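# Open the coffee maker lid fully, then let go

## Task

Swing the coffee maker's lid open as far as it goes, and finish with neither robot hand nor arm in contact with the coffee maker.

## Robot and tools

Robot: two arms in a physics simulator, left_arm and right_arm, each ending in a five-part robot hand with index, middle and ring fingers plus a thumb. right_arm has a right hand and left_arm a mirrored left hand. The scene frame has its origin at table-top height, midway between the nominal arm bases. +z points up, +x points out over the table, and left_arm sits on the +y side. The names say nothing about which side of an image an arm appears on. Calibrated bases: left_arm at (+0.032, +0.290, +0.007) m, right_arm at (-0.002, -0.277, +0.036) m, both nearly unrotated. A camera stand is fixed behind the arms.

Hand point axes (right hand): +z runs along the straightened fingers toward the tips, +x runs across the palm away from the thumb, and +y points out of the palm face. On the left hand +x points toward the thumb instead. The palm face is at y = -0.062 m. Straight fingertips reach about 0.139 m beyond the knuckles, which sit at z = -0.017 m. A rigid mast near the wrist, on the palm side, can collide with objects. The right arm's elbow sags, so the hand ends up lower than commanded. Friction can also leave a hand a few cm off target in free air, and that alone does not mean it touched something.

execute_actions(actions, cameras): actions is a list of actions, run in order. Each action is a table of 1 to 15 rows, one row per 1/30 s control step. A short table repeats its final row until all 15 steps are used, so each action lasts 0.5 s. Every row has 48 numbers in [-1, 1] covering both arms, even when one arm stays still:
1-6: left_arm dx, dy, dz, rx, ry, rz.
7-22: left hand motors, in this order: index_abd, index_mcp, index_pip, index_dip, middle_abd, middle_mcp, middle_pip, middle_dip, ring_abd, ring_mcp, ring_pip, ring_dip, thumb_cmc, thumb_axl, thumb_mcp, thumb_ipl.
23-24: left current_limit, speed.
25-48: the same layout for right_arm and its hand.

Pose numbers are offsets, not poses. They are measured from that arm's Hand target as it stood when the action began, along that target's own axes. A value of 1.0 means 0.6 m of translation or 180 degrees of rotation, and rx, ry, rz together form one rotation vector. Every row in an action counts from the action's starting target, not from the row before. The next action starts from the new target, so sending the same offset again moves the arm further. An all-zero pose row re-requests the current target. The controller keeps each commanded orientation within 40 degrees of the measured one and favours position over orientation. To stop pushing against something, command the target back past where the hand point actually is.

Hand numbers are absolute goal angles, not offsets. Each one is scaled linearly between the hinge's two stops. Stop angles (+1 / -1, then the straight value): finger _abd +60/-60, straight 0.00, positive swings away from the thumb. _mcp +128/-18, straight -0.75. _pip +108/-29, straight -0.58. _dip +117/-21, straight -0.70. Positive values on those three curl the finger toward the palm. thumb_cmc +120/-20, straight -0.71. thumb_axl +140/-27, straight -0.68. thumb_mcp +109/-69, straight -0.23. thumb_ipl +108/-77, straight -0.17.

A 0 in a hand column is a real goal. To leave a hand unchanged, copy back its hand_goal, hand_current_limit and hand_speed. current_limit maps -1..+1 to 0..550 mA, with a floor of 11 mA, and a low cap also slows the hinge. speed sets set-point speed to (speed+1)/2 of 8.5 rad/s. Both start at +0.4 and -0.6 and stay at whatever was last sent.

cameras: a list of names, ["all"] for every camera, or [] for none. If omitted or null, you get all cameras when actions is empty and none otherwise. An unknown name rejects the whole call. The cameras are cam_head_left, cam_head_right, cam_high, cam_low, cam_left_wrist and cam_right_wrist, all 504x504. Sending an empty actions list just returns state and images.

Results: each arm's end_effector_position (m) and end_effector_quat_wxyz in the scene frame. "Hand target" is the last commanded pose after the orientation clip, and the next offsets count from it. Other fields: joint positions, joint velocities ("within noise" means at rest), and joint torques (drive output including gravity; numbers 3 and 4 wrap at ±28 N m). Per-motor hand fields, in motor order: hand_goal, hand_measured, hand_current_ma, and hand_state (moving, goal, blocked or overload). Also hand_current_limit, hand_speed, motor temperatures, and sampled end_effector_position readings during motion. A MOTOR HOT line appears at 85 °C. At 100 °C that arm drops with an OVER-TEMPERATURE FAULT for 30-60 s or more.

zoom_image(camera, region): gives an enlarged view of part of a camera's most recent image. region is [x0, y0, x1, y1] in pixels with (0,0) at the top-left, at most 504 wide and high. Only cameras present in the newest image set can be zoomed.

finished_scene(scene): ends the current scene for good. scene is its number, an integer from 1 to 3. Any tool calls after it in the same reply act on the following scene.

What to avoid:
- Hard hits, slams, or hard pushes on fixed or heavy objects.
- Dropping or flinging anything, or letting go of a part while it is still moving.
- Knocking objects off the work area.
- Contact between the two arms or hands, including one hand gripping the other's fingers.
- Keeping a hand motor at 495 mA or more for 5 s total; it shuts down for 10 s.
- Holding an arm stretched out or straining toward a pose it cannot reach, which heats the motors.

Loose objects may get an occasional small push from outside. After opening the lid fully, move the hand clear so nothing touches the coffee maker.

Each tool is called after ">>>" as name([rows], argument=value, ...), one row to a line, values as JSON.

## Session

>>> execute_actions(actions=[])

>>> zoom_image(camera="cam_head_left", region=[130, 220, 230, 320])

>>> zoom_image(camera="cam_head_right", region=[130, 220, 230, 320])

Scene clock: 0.00 s.
left_arm: end_effector_position=(+0.6799, +0.1963, +0.3150) hand_goal=(+0.000, -0.754, -0.576, -0.696, +0.000, -0.754, -0.576, -0.696, +0.000, -0.754, -0.576, -0.696, -0.714, -0.678, -0.226, -0.168) hand_measured=(+0.000, -0.754, -0.576, -0.696, +0.000, -0.754, -0.576, -0.696, +0.000, -0.754, -0.576, -0.696, -0.714, -0.678, -0.226, -0.168) hand_current_ma=(+0, +0, +0, +0, +0, +0, +0, +0, +0, +0, +0, +0, +0, +0, +0, +0) hand_state=(goal, goal, goal, goal, goal, goal, goal, goal, goal, goal, goal, goal, goal, goal, goal, goal) hand_current_limit=0.40 hand_speed=-0.60 end_effector_quat_wxyz=(+0.261, -0.079, +0.961, +0.052) | right_arm: end_effector_position=(+0.6290, -0.1913, +0.2797) hand_goal=(+0.000, -0.754, -0.576, -0.696, +0.000, -0.754, -0.576, -0.696, +0.000, -0.754, -0.576, -0.696, -0.714, -0.678, -0.226, -0.168) hand_measured=(+0.000, -0.754, -0.576, -0.696, +0.000, -0.754, -0.576, -0.696, +0.000, -0.754, -0.576, -0.696, -0.714, -0.678, -0.226, -0.168) hand_current_ma=(+0, +0, +0, +0, +0, +0, +0, +0, +0, +0, +0, +0, +0, +0, +0, +0) hand_state=(goal, goal, goal, goal, goal, goal, goal, goal, goal, goal, goal, goal, goal, goal, goal, goal) hand_current_limit=0.40 hand_speed=-0.60 end_effector_quat_wxyz=(-0.052, +0.564, +0.352, +0.745)
Joint positions: left_arm=[-0.344 1.936 2.119 -1.296 -0.294 -1.987] | right_arm=[0.114 1.705 0.789 1.047 -0.498 1.146]
Joint velocities: within noise
Joint torques (N m): no reading
Motor temperatures (°C): left_arm=[24 27 37 25 26 27] | right_arm=[31 25 36 23 23 24]
Heat: left arm: hottest elbow 37 °C; right arm: hottest elbow 36 °C.
Hand target: left_arm +0.6844, +0.1948, +0.3240; +0.272, -0.080, +0.958, +0.047 | right_arm +0.6334, -0.1908, +0.2968; -0.047, +0.551, +0.351, +0.756
camera_calibration:
cam_left_wrist: T_world_to_cam=[[0.770234, -0.512447, 0.379655, -0.579257], [-0.630471, -0.701572, 0.332121, 0.421389], [0.0961607, -0.495172, -0.863457, 0.429474], [0, 0, 0, 1]] pos_world=[0.670538, 0.21146, 0.450798]
cam_right_wrist: T_world_to_cam=[[0.59804, -0.704085, -0.3829, -0.365493], [-0.699377, -0.225122, -0.678375, 0.533069], [0.391435, 0.673487, -0.627053, 0.184493], [0, 0, 0, 1]] pos_world=[0.519178, -0.261586, 0.33736]

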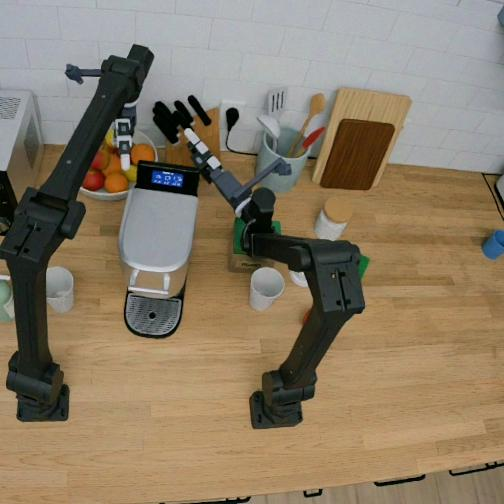

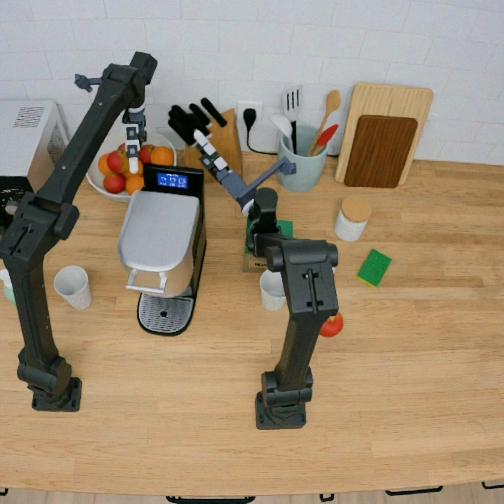

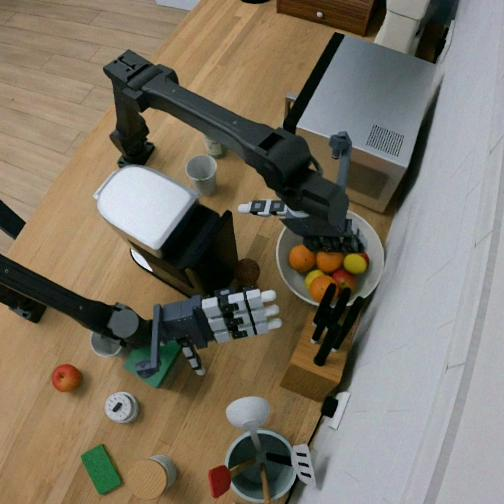

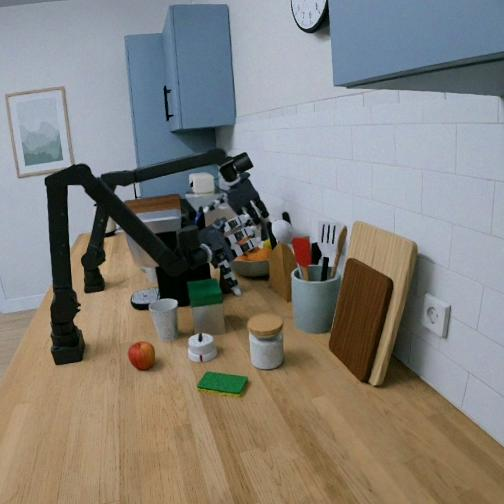

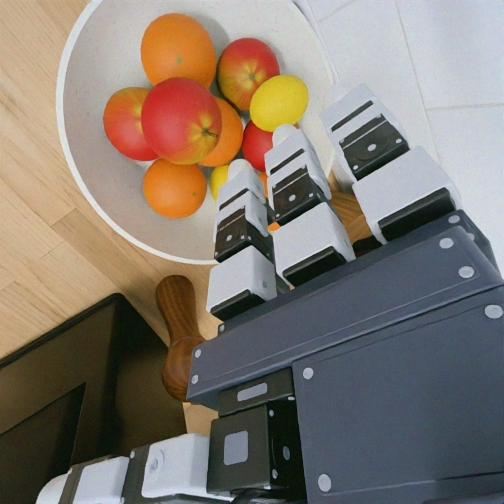

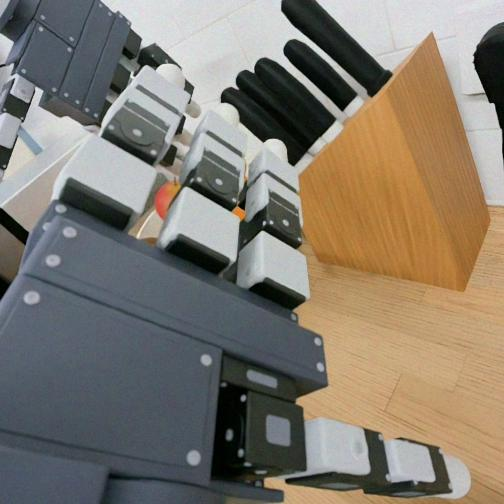

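Scaled by 5.040.

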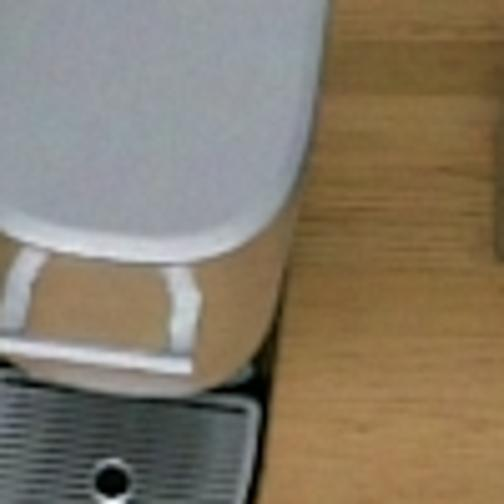

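Scaled by 5.040.

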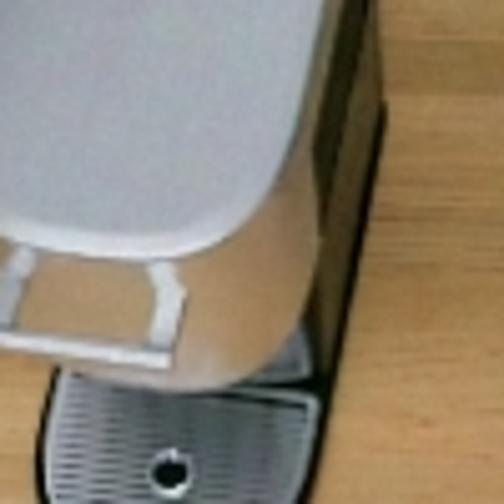

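>>> zoom_image(camera="cam_head_left", region=[110, 260, 190, 340])

>>> zoom_image(camera="cam_head_right", region=[110, 260, 190, 340])

Scaled by 6.300.

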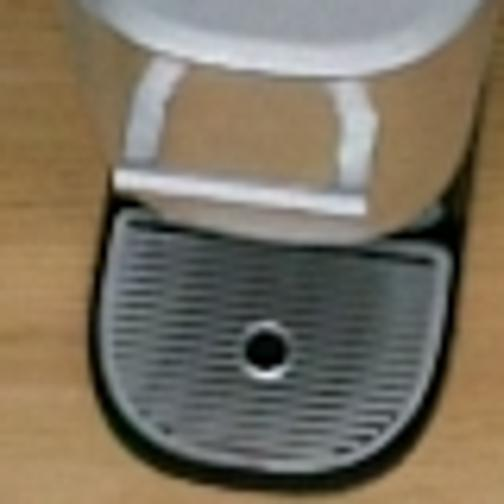

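Scaled by 6.300.

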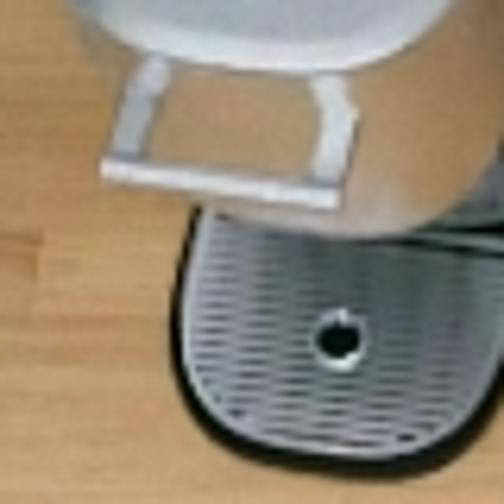

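>>> execute_actions([
  [[0,0,0,0,0,0,0,-0.754,-0.576,-0.696,0,-0.754,-0.576,-0.696,0,-0.754,-0.576,-0.696,-0.714,-0.678,-0.226,-0.168,0.4,-0.6,0.2385,0.107,-0.05,0,0,0,0,-0.754,-0.576,-0.696,0,-0.754,-0.576,-0.696,0,-0.754,-0.576,-0.696,-0.714,-0.678,-0.226,-0.168,0.4,-0.6]],
  [[0,0,0,0,0,0,0,-0.754,-0.576,-0.696,0,-0.754,-0.576,-0.696,0,-0.754,-0.576,-0.696,-0.714,-0.678,-0.226,-0.168,0.4,-0.6,0.233,-0.1175,-0.16,0.1078,-0.1415,-0.1276,0,-0.754,-0.139,-0.261,0,-0.754,-0.139,-0.261,0,-0.95,-0.576,-0.696,-0.714,-0.678,-0.226,-0.168,0.4,-0.6]],
  [[0,0,0,0,0,0,0,-0.754,-0.576,-0.696,0,-0.754,-0.576,-0.696,0,-0.754,-0.576,-0.696,-0.714,-0.678,-0.226,-0.168,0.4,-0.6,0.204,-0.185,-0.139,0.1078,-0.1415,-0.1276,0,-0.754,-0.139,-0.261,0,-0.754,-0.139,-0.261,0,-0.95,-0.576,-0.696,-0.714,-0.678,-0.226,-0.168,0.4,-0.6]],
], cameras=["cam_head_left"])

Scene clock: 65.20 s.
left_arm: end_effector_position=(+0.6799, +0.1963, +0.3150) hand_goal=(+0.000, -0.754, -0.576, -0.696, +0.000, -0.754, -0.576, -0.696, +0.000, -0.754, -0.576, -0.696, -0.714, -0.678, -0.226, -0.168) hand_measured=(+0.000, -0.754, -0.576, -0.696, +0.000, -0.754, -0.576, -0.696, +0.000, -0.754, -0.576, -0.696, -0.714, -0.678, -0.224, -0.168) hand_current_ma=(+0, +0, +0, +0, +0, +0, +0, +0, +0, +0, +0, +0, +0, +0, +0, +0) hand_state=(goal, goal, goal, goal, goal, goal, goal, goal, goal, goal, goal, goal, goal, goal, goal, goal) hand_current_limit=0.40 hand_speed=-0.60 end_effector_quat_wxyz=(+0.261, -0.079, +0.961, +0.052) | right_arm: end_effector_position=(+0.2581, -0.0737, +0.5168) hand_goal=(+0.000, -0.754, -0.140, -0.262, +0.000, -0.754, -0.140, -0.262, +0.000, -0.950, -0.576, -0.696, -0.714, -0.678, -0.226, -0.168) hand_measured=(-0.002, -0.762, -0.146, -0.266, -0.002, -0.762, -0.146, -0.264, -0.004, -0.954, -0.578, -0.696, -0.722, -0.678, -0.224, -0.168) hand_current_ma=(+0, -3, -1, +0, +0, -3, -1, +0, +0, -1, +0, +0, -2, +0, +0, +0) hand_state=(goal, goal, goal, goal, goal, goal, goal, goal, goal, goal, goal, goal, goal, goal, goal, goal) hand_current_limit=0.40 hand_speed=-0.60 end_effector_quat_wxyz=(+0.219, +0.515, +0.770, +0.306)
Joint positions: left_arm=[-0.344 1.936 2.119 -1.296 -0.294 -1.987] | right_arm=[1.083 0.75 1.202 -1.398 0.486 0.542]
Joint torques (N m): left_arm=[1.32 -21.25 10.82 1.28 -0.31 0] | right_arm=[1.32 -2.26 13.49 0.81 0.52 0.15]
Motor temperatures (°C): left_arm=[24 32 45 25 26 27] | right_arm=[30 30 43 23 23 24]
Heat: left arm: hottest elbow 45 °C; right arm: hottest elbow 43 °C.
Hand target: left_arm +0.6844, +0.1948, +0.3240; +0.272, -0.080, +0.958, +0.047 | right_arm +0.2593, -0.0797, +0.5397; +0.216, +0.591, +0.730, +0.265
Off the commanded pose: left_arm 0.010 m, 1 deg | right_arm 0.024 m, 11 deg.
Step readings (end_effector_position of left_arm | right_arm):
0: (+0.6799, +0.1963, +0.3150) | (+0.6290, -0.1913, +0.2797)
1: (+0.6799, +0.1963, +0.3150) | (+0.6289, -0.1913, +0.2799)
2: (+0.6799, +0.1963, +0.3150) | (+0.6286, -0.1910, +0.2814)
4: (+0.6799, +0.1963, +0.3150) | (+0.6248, -0.1919, +0.2933)
8: (+0.6799, +0.1963, +0.3150) | (+0.5969, -0.1995, +0.3813)
15: (+0.6799, +0.1963, +0.3150) | (+0.5618, -0.2090, +0.4572)
16: (+0.6799, +0.1963, +0.3150) | (+0.5631, -0.2083, +0.4529)
17: (+0.6799, +0.1963, +0.3150) | (+0.5628, -0.2056, +0.4471)
19: (+0.6799, +0.1963, +0.3150) | (+0.5500, -0.1991, +0.4370)
23: (+0.6799, +0.1963, +0.3150) | (+0.4866, -0.1830, +0.4641)
30: (+0.6799, +0.1963, +0.3150) | (+0.4111, -0.1810, +0.4962)
31: (+0.6799, +0.1963, +0.3150) | (+0.4095, -0.1811, +0.4934)
32: (+0.6799, +0.1963, +0.3150) | (+0.4048, -0.1799, +0.4920)
34: (+0.6799, +0.1963, +0.3150) | (+0.3869, -0.1656, +0.4792)
38: (+0.6799, +0.1963, +0.3150) | (+0.3180, -0.1272, +0.4724)
45: (+0.6799, +0.1963, +0.3150) | (+0.2597, -0.1045, +0.5312)
Images, in order (width x height): cam_head_left 504x504.

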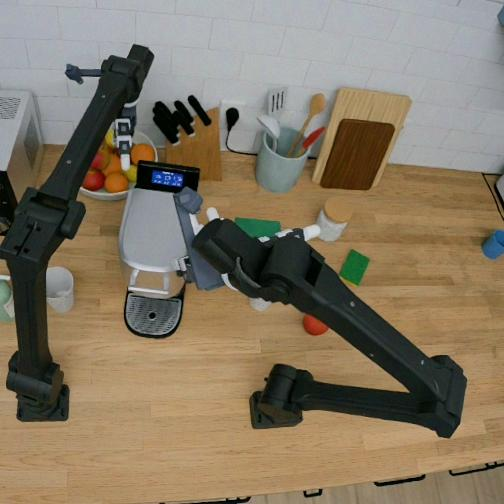

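>>> execute_actions([
  [[0,0,0,0,0,0,0,-0.754,-0.576,-0.696,0,-0.754,-0.576,-0.696,0,-0.754,-0.576,-0.696,-0.714,-0.678,-0.226,-0.168,0.4,-0.6,0.235,-0.256,-0.041,0,0,0,0,-0.754,-0.139,-0.261,0,-0.754,-0.139,-0.261,0,-0.95,-0.576,-0.696,-0.714,-0.678,-0.226,-0.168,0.4,-0.6]],
  [[0,0,0,0,0,0,0,-0.754,-0.576,-0.696,0,-0.754,-0.576,-0.696,0,-0.754,-0.576,-0.696,-0.714,-0.678,-0.226,-0.168,0.4,-0.6,0,0,0,0,0,0,0,-0.754,-0.139,-0.261,0,-0.754,-0.139,-0.261,0,-0.95,-0.576,-0.696,-0.714,-0.678,-0.226,-0.168,0.4,-0.6]],
  [[0,0,0,0,0,0,0,-0.754,-0.576,-0.696,0,-0.754,-0.576,-0.696,0,-0.754,-0.576,-0.696,-0.714,-0.678,-0.226,-0.168,0.4,-0.6,0,-0.134,0.1596,0,0,0,0,-0.754,-0.139,-0.261,0,-0.754,-0.139,-0.261,0,-0.95,-0.576,-0.696,-0.714,-0.678,-0.226,-0.168,0.4,-0.6]],
], cameras=["cam_head_left","cam_low"])

>>> zoom_image(camera="cam_head_left", region=[90, 240, 210, 360])

>>> zoom_image(camera="cam_low", region=[50, 170, 210, 330])

Scene clock: 76.77 s.
left_arm: end_effector_position=(+0.6799, +0.1963, +0.3150) hand_goal=(+0.000, -0.754, -0.576, -0.696, +0.000, -0.754, -0.576, -0.696, +0.000, -0.754, -0.576, -0.696, -0.714, -0.678, -0.226, -0.168) hand_measured=(+0.000, -0.754, -0.576, -0.696, +0.000, -0.754, -0.576, -0.696, +0.000, -0.754, -0.576, -0.696, -0.714, -0.678, -0.224, -0.168) hand_current_ma=(+0, +0, +0, +0, +0, +0, +0, +0, +0, +0, +0, +0, +0, +0, +0, +0) hand_state=(goal, goal, goal, goal, goal, goal, goal, goal, goal, goal, goal, goal, goal, goal, goal, goal) hand_current_limit=0.40 hand_speed=-0.60 end_effector_quat_wxyz=(+0.261, -0.079, +0.961, +0.052) | right_arm: end_effector_position=(+0.0965, +0.0319, +0.3352) hand_goal=(+0.000, -0.754, -0.140, -0.262, +0.000, -0.754, -0.140, -0.262, +0.000, -0.950, -0.576, -0.696, -0.714, -0.678, -0.226, -0.168) hand_measured=(-0.002, -0.762, -0.146, -0.266, -0.002, -0.762, -0.146, -0.264, -0.002, -0.954, -0.578, -0.696, -0.722, -0.678, -0.224, -0.168) hand_current_ma=(+0, -3, -1, +0, +0, -2, -1, +0, +0, +0, +0, +0, -2, +0, +0, +0) hand_state=(goal, goal, goal, goal, goal, goal, goal, goal, goal, goal, goal, goal, goal, goal, goal, goal) hand_current_limit=0.40 hand_speed=-0.60 end_effector_quat_wxyz=(+0.219, +0.584, +0.737, +0.262)
Joint positions: left_arm=[-0.344 1.936 2.119 -1.296 -0.294 -1.987] | right_arm=[1.825 1.15 1.011 -1.482 0.694 1.623]
Joint torques (N m): left_arm=[1.26 -21.25 10.76 1.31 -0.31 -0.02] | right_arm=[0.15 -6.83 7.88 0.34 0.77 0.19]
Heat: left arm: hottest elbow 45 °C; right arm: hottest elbow 44 °C.
Hand target: left_arm +0.6844, +0.1948, +0.3240; +0.272, -0.080, +0.958, +0.047 | right_arm +0.0994, +0.0302, +0.3346; +0.216, +0.591, +0.731, +0.265
Off the commanded pose: left_arm 0.010 m, 1 deg | right_arm 0.003 m, 1 deg.
Step readings (end_effector_position of left_arm | right_arm):
0: (+0.6799, +0.1963, +0.3150) | (+0.2581, -0.0738, +0.5168)
1: (+0.6799, +0.1963, +0.3150) | (+0.2578, -0.0738, +0.5168)
2: (+0.6799, +0.1963, +0.3150) | (+0.2538, -0.0730, +0.5177)
4: (+0.6799, +0.1963, +0.3150) | (+0.2279, -0.0543, +0.5161)
8: (+0.6799, +0.1963, +0.3150) | (+0.1461, -0.0002, +0.4974)
15: (+0.6799, +0.1963, +0.3150) | (+0.0936, +0.0367, +0.4512)
16: (+0.6799, +0.1963, +0.3150) | (+0.0928, +0.0389, +0.4432)
17: (+0.6799, +0.1963, +0.3150) | (+0.0922, +0.0407, +0.4355)
19: (+0.6799, +0.1963, +0.3150) | (+0.0920, +0.0415, +0.4258)
23: (+0.6799, +0.1963, +0.3150) | (+0.0947, +0.0356, +0.4232)
30: (+0.6799, +0.1963, +0.3150) | (+0.0979, +0.0315, +0.4335)
31: (+0.6799, +0.1963, +0.3150) | (+0.0980, +0.0312, +0.4335)
32: (+0.6799, +0.1963, +0.3150) | (+0.0976, +0.0312, +0.4305)
34: (+0.6799, +0.1963, +0.3150) | (+0.0973, +0.0315, +0.4159)
38: (+0.6799, +0.1963, +0.3150) | (+0.0975, +0.0259, +0.3625)
45: (+0.6799, +0.1963, +0.3150) | (+0.0967, +0.0307, +0.3352)
Images, in order (width x height): cam_head_left 504x504, cam_low 504x504.

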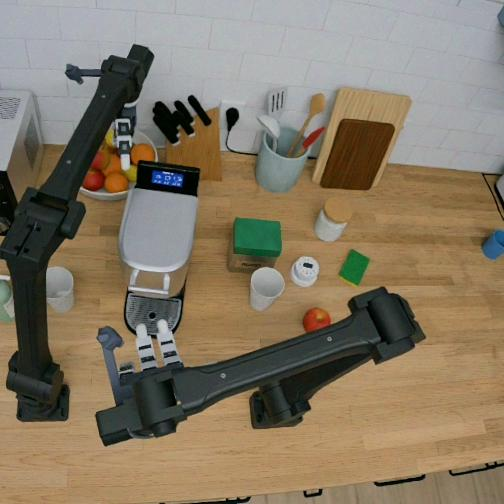

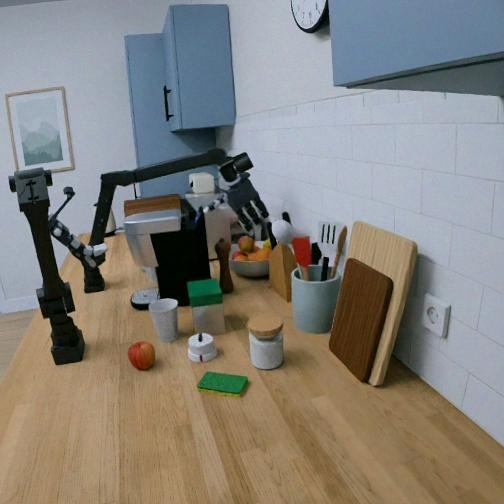

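Scaled by 4.200.

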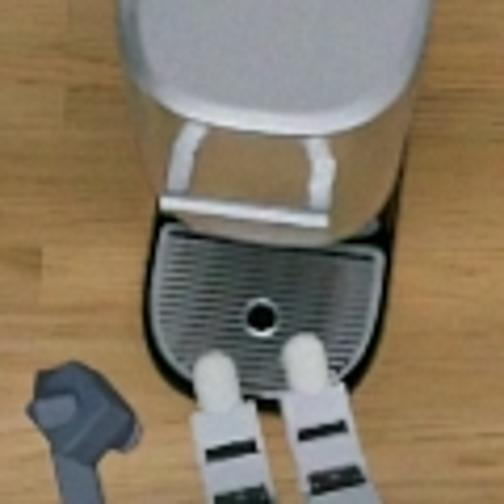

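Scaled by 3.150.

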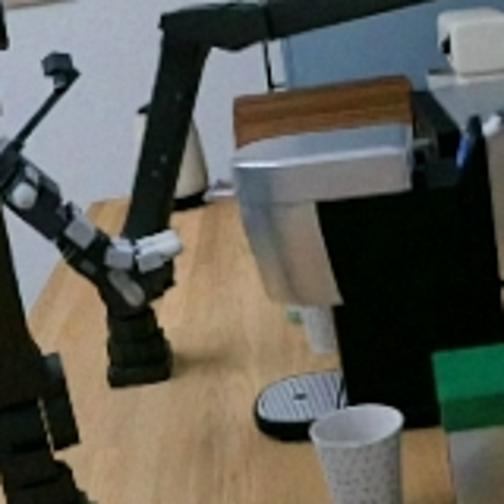

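>>> execute_actions([
  [[0,0,0,0,0,0,0,-0.754,-0.576,-0.696,0,-0.754,-0.576,-0.696,0,-0.754,-0.576,-0.696,-0.714,-0.678,-0.226,-0.168,0.4,-0.6,-0.0025,0.107,0.09,0,0,0,0,-0.754,-0.139,-0.261,0,-0.754,-0.139,-0.261,0,-0.95,-0.576,-0.696,-0.714,-0.678,-0.226,-0.168,0.4,-0.6]],
  [[0,0,0,0,0,0,0,-0.754,-0.576,-0.696,0,-0.754,-0.576,-0.696,0,-0.754,-0.576,-0.696,-0.714,-0.678,-0.226,-0.168,0.4,-0.6,0,0.1082,-0.1289,0,0,0,0,-0.754,-0.139,-0.261,0,-0.754,-0.139,-0.261,0,-0.95,-0.576,-0.696,-0.714,-0.678,-0.226,-0.168,0.4,-0.6]],
], cameras=["cam_low","cam_right_wrist"])

>>> zoom_image(camera="cam_low", region=[80, 150, 220, 290])

Scene clock: 91.73 s.
left_arm: end_effector_position=(+0.6799, +0.1963, +0.3150) hand_goal=(+0.000, -0.754, -0.576, -0.696, +0.000, -0.754, -0.576, -0.696, +0.000, -0.754, -0.576, -0.696, -0.714, -0.678, -0.226, -0.168) hand_measured=(+0.000, -0.754, -0.576, -0.696, +0.000, -0.754, -0.576, -0.696, +0.000, -0.754, -0.576, -0.696, -0.714, -0.678, -0.224, -0.168) hand_current_ma=(+0, +0, +0, +0, +0, +0, +0, +0, +0, +0, +0, +0, +0, +0, +0, +0) hand_state=(goal, goal, goal, goal, goal, goal, goal, goal, goal, goal, goal, goal, goal, goal, goal, goal) hand_current_limit=0.40 hand_speed=-0.60 end_effector_quat_wxyz=(+0.261, -0.079, +0.961, +0.052) | right_arm: end_effector_position=(+0.1761, +0.0355, +0.4057) hand_goal=(+0.000, -0.754, -0.140, -0.262, +0.000, -0.754, -0.140, -0.262, +0.000, -0.950, -0.576, -0.696, -0.714, -0.678, -0.226, -0.168) hand_measured=(+0.002, -0.806, -0.172, -0.274, -0.002, -0.768, -0.148, -0.266, -0.002, -0.952, -0.578, -0.696, -0.720, -0.678, -0.224, -0.168) hand_current_ma=(+0, -66, -27, -4, +0, -6, -2, +0, +0, +0, +0, +0, -2, +0, +0, +0) hand_state=(goal, blocked, blocked, goal, goal, goal, goal, goal, goal, goal, goal, goal, goal, goal, goal, goal) hand_current_limit=0.40 hand_speed=-0.60 end_effector_quat_wxyz=(+0.225, +0.587, +0.738, +0.246)
Joint positions: left_arm=[-0.344 1.936 2.119 -1.296 -0.294 -1.987] | right_arm=[1.557 1.101 1.165 -1.507 0.67 1.297]
Joint torques (N m): left_arm=[1.38 -21.19 10.81 1.24 -0.32 0.01] | right_arm=[-0.15 -5.6 14.78 -0.02 1.02 -0.04]
Heat: left arm: hottest elbow 46 °C; right arm: hottest elbow 44 °C.
Hand target: left_arm +0.6844, +0.1948, +0.3240; +0.272, -0.080, +0.958, +0.047 | right_arm +0.1817, +0.0463, +0.4353; +0.216, +0.591, +0.731, +0.265
Off the commanded pose: left_arm 0.010 m, 1 deg | right_arm 0.032 m, 3 deg.
Step readings (end_effector_position of left_arm | right_arm):
0: (+0.6799, +0.1963, +0.3150) | (+0.0965, +0.0318, +0.3352)
1: (+0.6799, +0.1963, +0.3150) | (+0.0968, +0.0319, +0.3352)
2: (+0.6799, +0.1963, +0.3150) | (+0.0994, +0.0334, +0.3346)
4: (+0.6799, +0.1963, +0.3150) | (+0.1141, +0.0357, +0.3334)
8: (+0.6799, +0.1963, +0.3150) | (+0.1602, +0.0308, +0.3341)
15: (+0.6799, +0.1963, +0.3150) | (+0.1754, +0.0375, +0.3320)
16: (+0.6799, +0.1963, +0.3150) | (+0.1754, +0.0391, +0.3321)
17: (+0.6799, +0.1963, +0.3150) | (+0.1754, +0.0391, +0.3330)
19: (+0.6799, +0.1963, +0.3150) | (+0.1754, +0.0367, +0.3391)
23: (+0.6799, +0.1963, +0.3150) | (+0.1750, +0.0352, +0.3698)
30: (+0.6799, +0.1963, +0.3150) | (+0.1756, +0.0354, +0.4026)
camera_calibration:
cam_right_wrist: T_world_to_cam=[[0.655787, -0.634713, 0.408758, -0.220539], [-0.754203, -0.574821, 0.317425, -0.0290178], [0.0334887, -0.51645, -0.855663, 0.486094], [0, 0, 0, 1]] pos_world=[0.106463, 0.0943839, 0.515291]
Images, in order (width x height): cam_low 504x504, cam_right_wrist 504x504.

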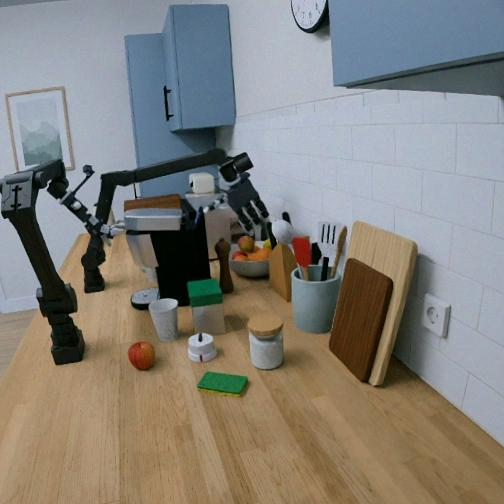

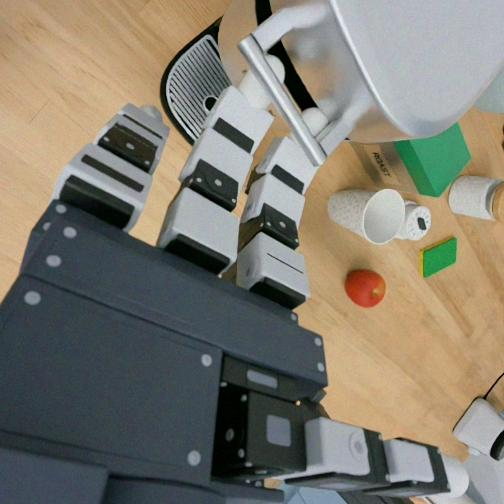

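Scaled by 3.600.

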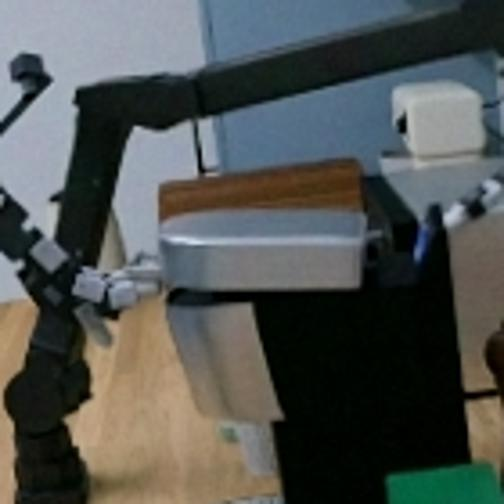

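>>> execute_actions([
  [[0,0,0,0,0,0,0,-0.754,-0.576,-0.696,0,-0.754,-0.576,-0.696,0,-0.754,-0.576,-0.696,-0.714,-0.678,-0.226,-0.168,0.4,-0.6,0,0.059,-0.07,0,0,0,0,-0.754,-0.139,-0.261,0,-0.754,-0.139,-0.261,0,-0.95,-0.576,-0.696,-0.714,-0.678,-0.226,-0.168,0.4,-0.6]],
  [[0,0,0,0,0,0,0,-0.754,-0.576,-0.696,0,-0.754,-0.576,-0.696,0,-0.754,-0.576,-0.696,-0.714,-0.678,-0.226,-0.168,0.4,-0.6,-0.008,0.097,-0.071,-0.0556,0,0,0,-0.754,-0.139,-0.261,0,-0.754,-0.139,-0.261,0,-0.95,-0.576,-0.696,-0.714,-0.678,-0.226,-0.168,0.4,-0.6]],
  [[0,0,0,0,0,0,0,-0.754,-0.576,-0.696,0,-0.754,-0.576,-0.696,0,-0.754,-0.576,-0.696,-0.714,-0.678,-0.226,-0.168,0.4,-0.6,-0.023,0.1215,0.007,-0.0556,0,0,0,-0.754,-0.139,-0.261,0,-0.754,-0.139,-0.261,0,-0.95,-0.576,-0.696,-0.714,-0.678,-0.226,-0.168,0.4,-0.6]],
], cameras=["cam_low","cam_head_left"])

>>> zoom_image(camera="cam_low", region=[80, 130, 240, 290])

Scene clock: 105.70 s.
left_arm: end_effector_position=(+0.6799, +0.1963, +0.3150) hand_goal=(+0.000, -0.754, -0.576, -0.696, +0.000, -0.754, -0.576, -0.696, +0.000, -0.754, -0.576, -0.696, -0.714, -0.678, -0.226, -0.168) hand_measured=(+0.000, -0.754, -0.576, -0.696, +0.000, -0.754, -0.576, -0.696, +0.000, -0.754, -0.576, -0.696, -0.714, -0.678, -0.224, -0.168) hand_current_ma=(+0, +0, +0, +0, +0, +0, +0, +0, +0, +0, +0, +0, +0, +0, +0, +0) hand_state=(goal, goal, goal, goal, goal, goal, goal, goal, goal, goal, goal, goal, goal, goal, goal, goal) hand_current_limit=0.40 hand_speed=-0.60 end_effector_quat_wxyz=(+0.261, -0.079, +0.961, +0.052) | right_arm: end_effector_position=(+0.2485, +0.0491, +0.5801) hand_goal=(+0.000, -0.754, -0.140, -0.262, +0.000, -0.754, -0.140, -0.262, +0.000, -0.950, -0.576, -0.696, -0.714, -0.678, -0.226, -0.168) hand_measured=(-0.004, -0.770, -0.150, -0.266, -0.002, -0.768, -0.146, -0.264, -0.002, -0.956, -0.578, -0.696, -0.720, -0.678, -0.224, -0.168) hand_current_ma=(+0, -9, -3, -1, +0, -7, -2, +0, +0, -1, +0, +0, -2, +0, +0, +0) hand_state=(goal, goal, goal, goal, goal, goal, goal, goal, goal, goal, goal, goal, goal, goal, goal, goal) hand_current_limit=0.40 hand_speed=-0.60 end_effector_quat_wxyz=(+0.333, +0.536, +0.690, +0.357)
Joint positions: left_arm=[-0.344 1.936 2.119 -1.296 -0.294 -1.987] | right_arm=[1.379 1.123 1.456 -1.407 0.932 0.887]
Joint torques (N m): left_arm=[1.2 -20.95 10.81 1.26 -0.31 -0.01] | right_arm=[0.15 -8 13.87 1.29 0.72 -0.04]
Motor temperatures (°C): left_arm=[24 33 46 25 26 27] | right_arm=[30 28 50 23 26 24]
Heat: left arm: hottest elbow 46 °C; right arm: hottest elbow 50 °C.
Hand target: left_arm +0.6844, +0.1948, +0.3240; +0.272, -0.080, +0.958, +0.047 | right_arm +0.2515, +0.0423, +0.6137; +0.315, +0.545, +0.673, +0.388
Off the commanded pose: left_arm 0.010 m, 1 deg | right_arm 0.034 m, 5 deg.
Step readings (end_effector_position of left_arm | right_arm):
0: (+0.6799, +0.1963, +0.3150) | (+0.1761, +0.0355, +0.4057)
1: (+0.6799, +0.1963, +0.3150) | (+0.1761, +0.0355, +0.4062)
2: (+0.6799, +0.1963, +0.3150) | (+0.1761, +0.0352, +0.4082)
4: (+0.6799, +0.1963, +0.3150) | (+0.1761, +0.0353, +0.4172)
8: (+0.6799, +0.1963, +0.3150) | (+0.1767, +0.0364, +0.4483)
15: (+0.6799, +0.1963, +0.3150) | (+0.1782, +0.0370, +0.4692)
16: (+0.6799, +0.1963, +0.3150) | (+0.1786, +0.0374, +0.4695)
17: (+0.6799, +0.1963, +0.3150) | (+0.1803, +0.0376, +0.4735)
19: (+0.6799, +0.1963, +0.3150) | (+0.1834, +0.0381, +0.4863)
23: (+0.6799, +0.1963, +0.3150) | (+0.1908, +0.0372, +0.5182)
30: (+0.6799, +0.1963, +0.3150) | (+0.1979, +0.0364, +0.5298)
31: (+0.6799, +0.1963, +0.3150) | (+0.1981, +0.0365, +0.5303)
32: (+0.6799, +0.1963, +0.3150) | (+0.2007, +0.0364, +0.5345)
34: (+0.6799, +0.1963, +0.3150) | (+0.2099, +0.0357, +0.5457)
38: (+0.6799, +0.1963, +0.3150) | (+0.2347, +0.0328, +0.5652)
45: (+0.6799, +0.1963, +0.3150) | (+0.2468, +0.0412, +0.5780)
Images, in order (width x height): cam_head_left 504x504, cam_low 504x504.

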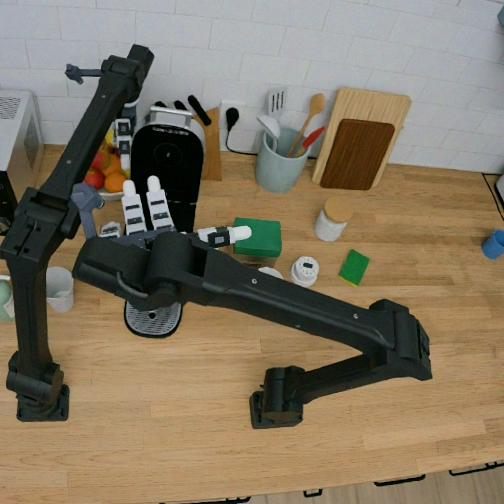

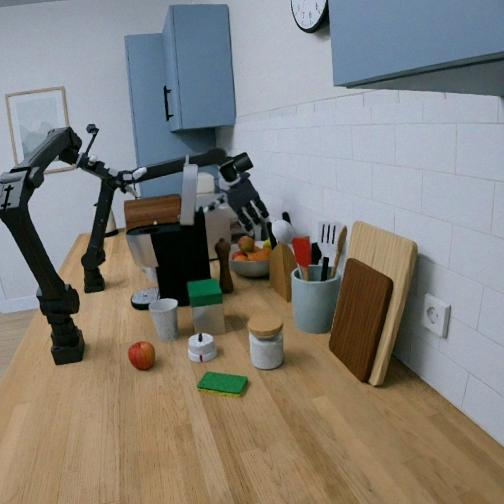

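Scaled by 3.150.

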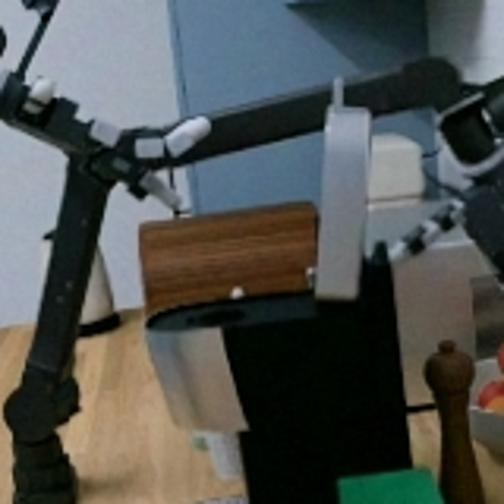

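>>> execute_actions([
  [[-0.078,0.09,-0.103,0,0,0,0,-0.754,-0.576,-0.696,0,-0.754,-0.576,-0.696,0,-0.754,-0.576,-0.696,-0.714,-0.678,-0.226,-0.168,0.4,-0.6,0,0,0,0,0,0,0,-0.754,-0.139,-0.261,0,-0.754,-0.139,-0.261,0,-0.95,-0.576,-0.696,-0.714,-0.678,-0.226,-0.168,0.4,-0.6]],
], cameras=["cam_high","cam_low"])

>>> zoom_image(camera="cam_high", region=[80, 120, 300, 340])

Scene clock: 117.83 s.
left_arm: end_effector_position=(+0.6721, +0.2481, +0.3946) hand_goal=(+0.000, -0.754, -0.576, -0.696, +0.000, -0.754, -0.576, -0.696, +0.000, -0.754, -0.576, -0.696, -0.714, -0.678, -0.226, -0.168) hand_measured=(+0.000, -0.754, -0.576, -0.696, +0.000, -0.754, -0.576, -0.696, +0.000, -0.754, -0.576, -0.696, -0.714, -0.678, -0.224, -0.168) hand_current_ma=(+0, +0, +0, +0, +0, +0, +0, +0, +0, +0, +0, +0, +0, +0, +0, +0) hand_state=(goal, goal, goal, goal, goal, goal, goal, goal, goal, goal, goal, goal, goal, goal, goal, goal) hand_current_limit=0.40 hand_speed=-0.60 end_effector_quat_wxyz=(+0.263, -0.082, +0.960, +0.052) | right_arm: end_effector_position=(+0.2497, +0.0508, +0.5801) hand_goal=(+0.000, -0.754, -0.140, -0.262, +0.000, -0.754, -0.140, -0.262, +0.000, -0.950, -0.576, -0.696, -0.714, -0.678, -0.226, -0.168) hand_measured=(-0.004, -0.770, -0.150, -0.266, -0.002, -0.768, -0.146, -0.264, -0.002, -0.956, -0.578, -0.696, -0.720, -0.678, -0.224, -0.168) hand_current_ma=(+0, -9, -3, -1, +0, -7, -2, +0, +0, -1, +0, +0, -2, +0, +0, +0) hand_state=(goal, goal, goal, goal, goal, goal, goal, goal, goal, goal, goal, goal, goal, goal, goal, goal) hand_current_limit=0.40 hand_speed=-0.60 end_effector_quat_wxyz=(+0.330, +0.534, +0.691, +0.358)
Joint positions: left_arm=[-0.267 1.936 2.334 -1.488 -0.262 -1.921] | right_arm=[1.375 1.123 1.456 -1.395 0.925 0.875]
Joint torques (N m): left_arm=[1.32 -18.84 12.83 0.9 -0.11 0.06] | right_arm=[0.15 -8.18 13.64 1.32 0.71 -0.01]
Heat: left arm: hottest elbow 47 °C; right arm: hottest elbow 51 °C.
Hand target: left_arm +0.6822, +0.2455, +0.4037; +0.272, -0.080, +0.958, +0.047 | right_arm +0.2515, +0.0423, +0.6136; +0.315, +0.545, +0.673, +0.388
Off the commanded pose: left_arm 0.014 m, 1 deg | right_arm 0.035 m, 5 deg.
Step readings (end_effector_position of left_arm | right_arm):
0: (+0.6799, +0.1963, +0.3150) | (+0.2485, +0.0491, +0.5801)
1: (+0.6797, +0.1963, +0.3149) | (+0.2485, +0.0492, +0.5800)
2: (+0.6788, +0.1980, +0.3158) | (+0.2486, +0.0493, +0.5800)
4: (+0.6743, +0.2021, +0.3210) | (+0.2488, +0.0499, +0.5799)
8: (+0.6724, +0.2190, +0.3447) | (+0.2494, +0.0503, +0.5800)
15: (+0.6746, +0.2462, +0.3846) | (+0.2497, +0.0507, +0.5802)
Images, in order (width x height): cam_high 504x504, cam_low 504x504.

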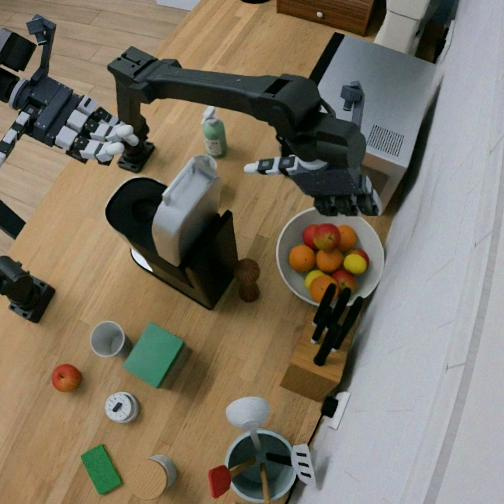

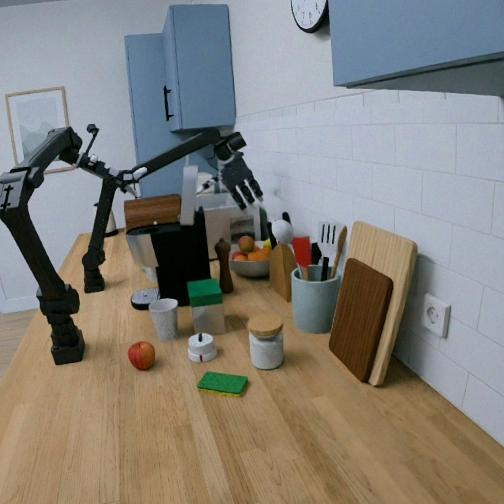

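Scaled by 2.291.

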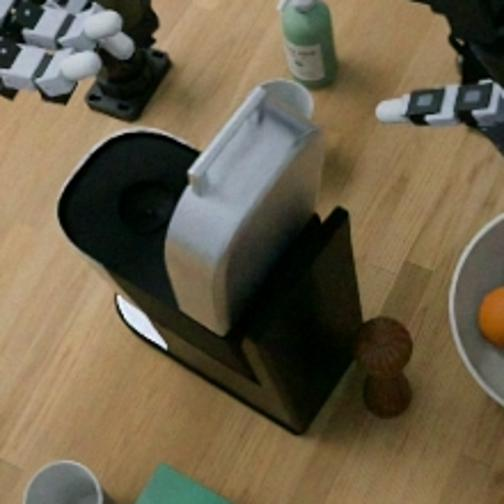

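>>> finished_scene(scene=3)

The scene is finished: the task was done.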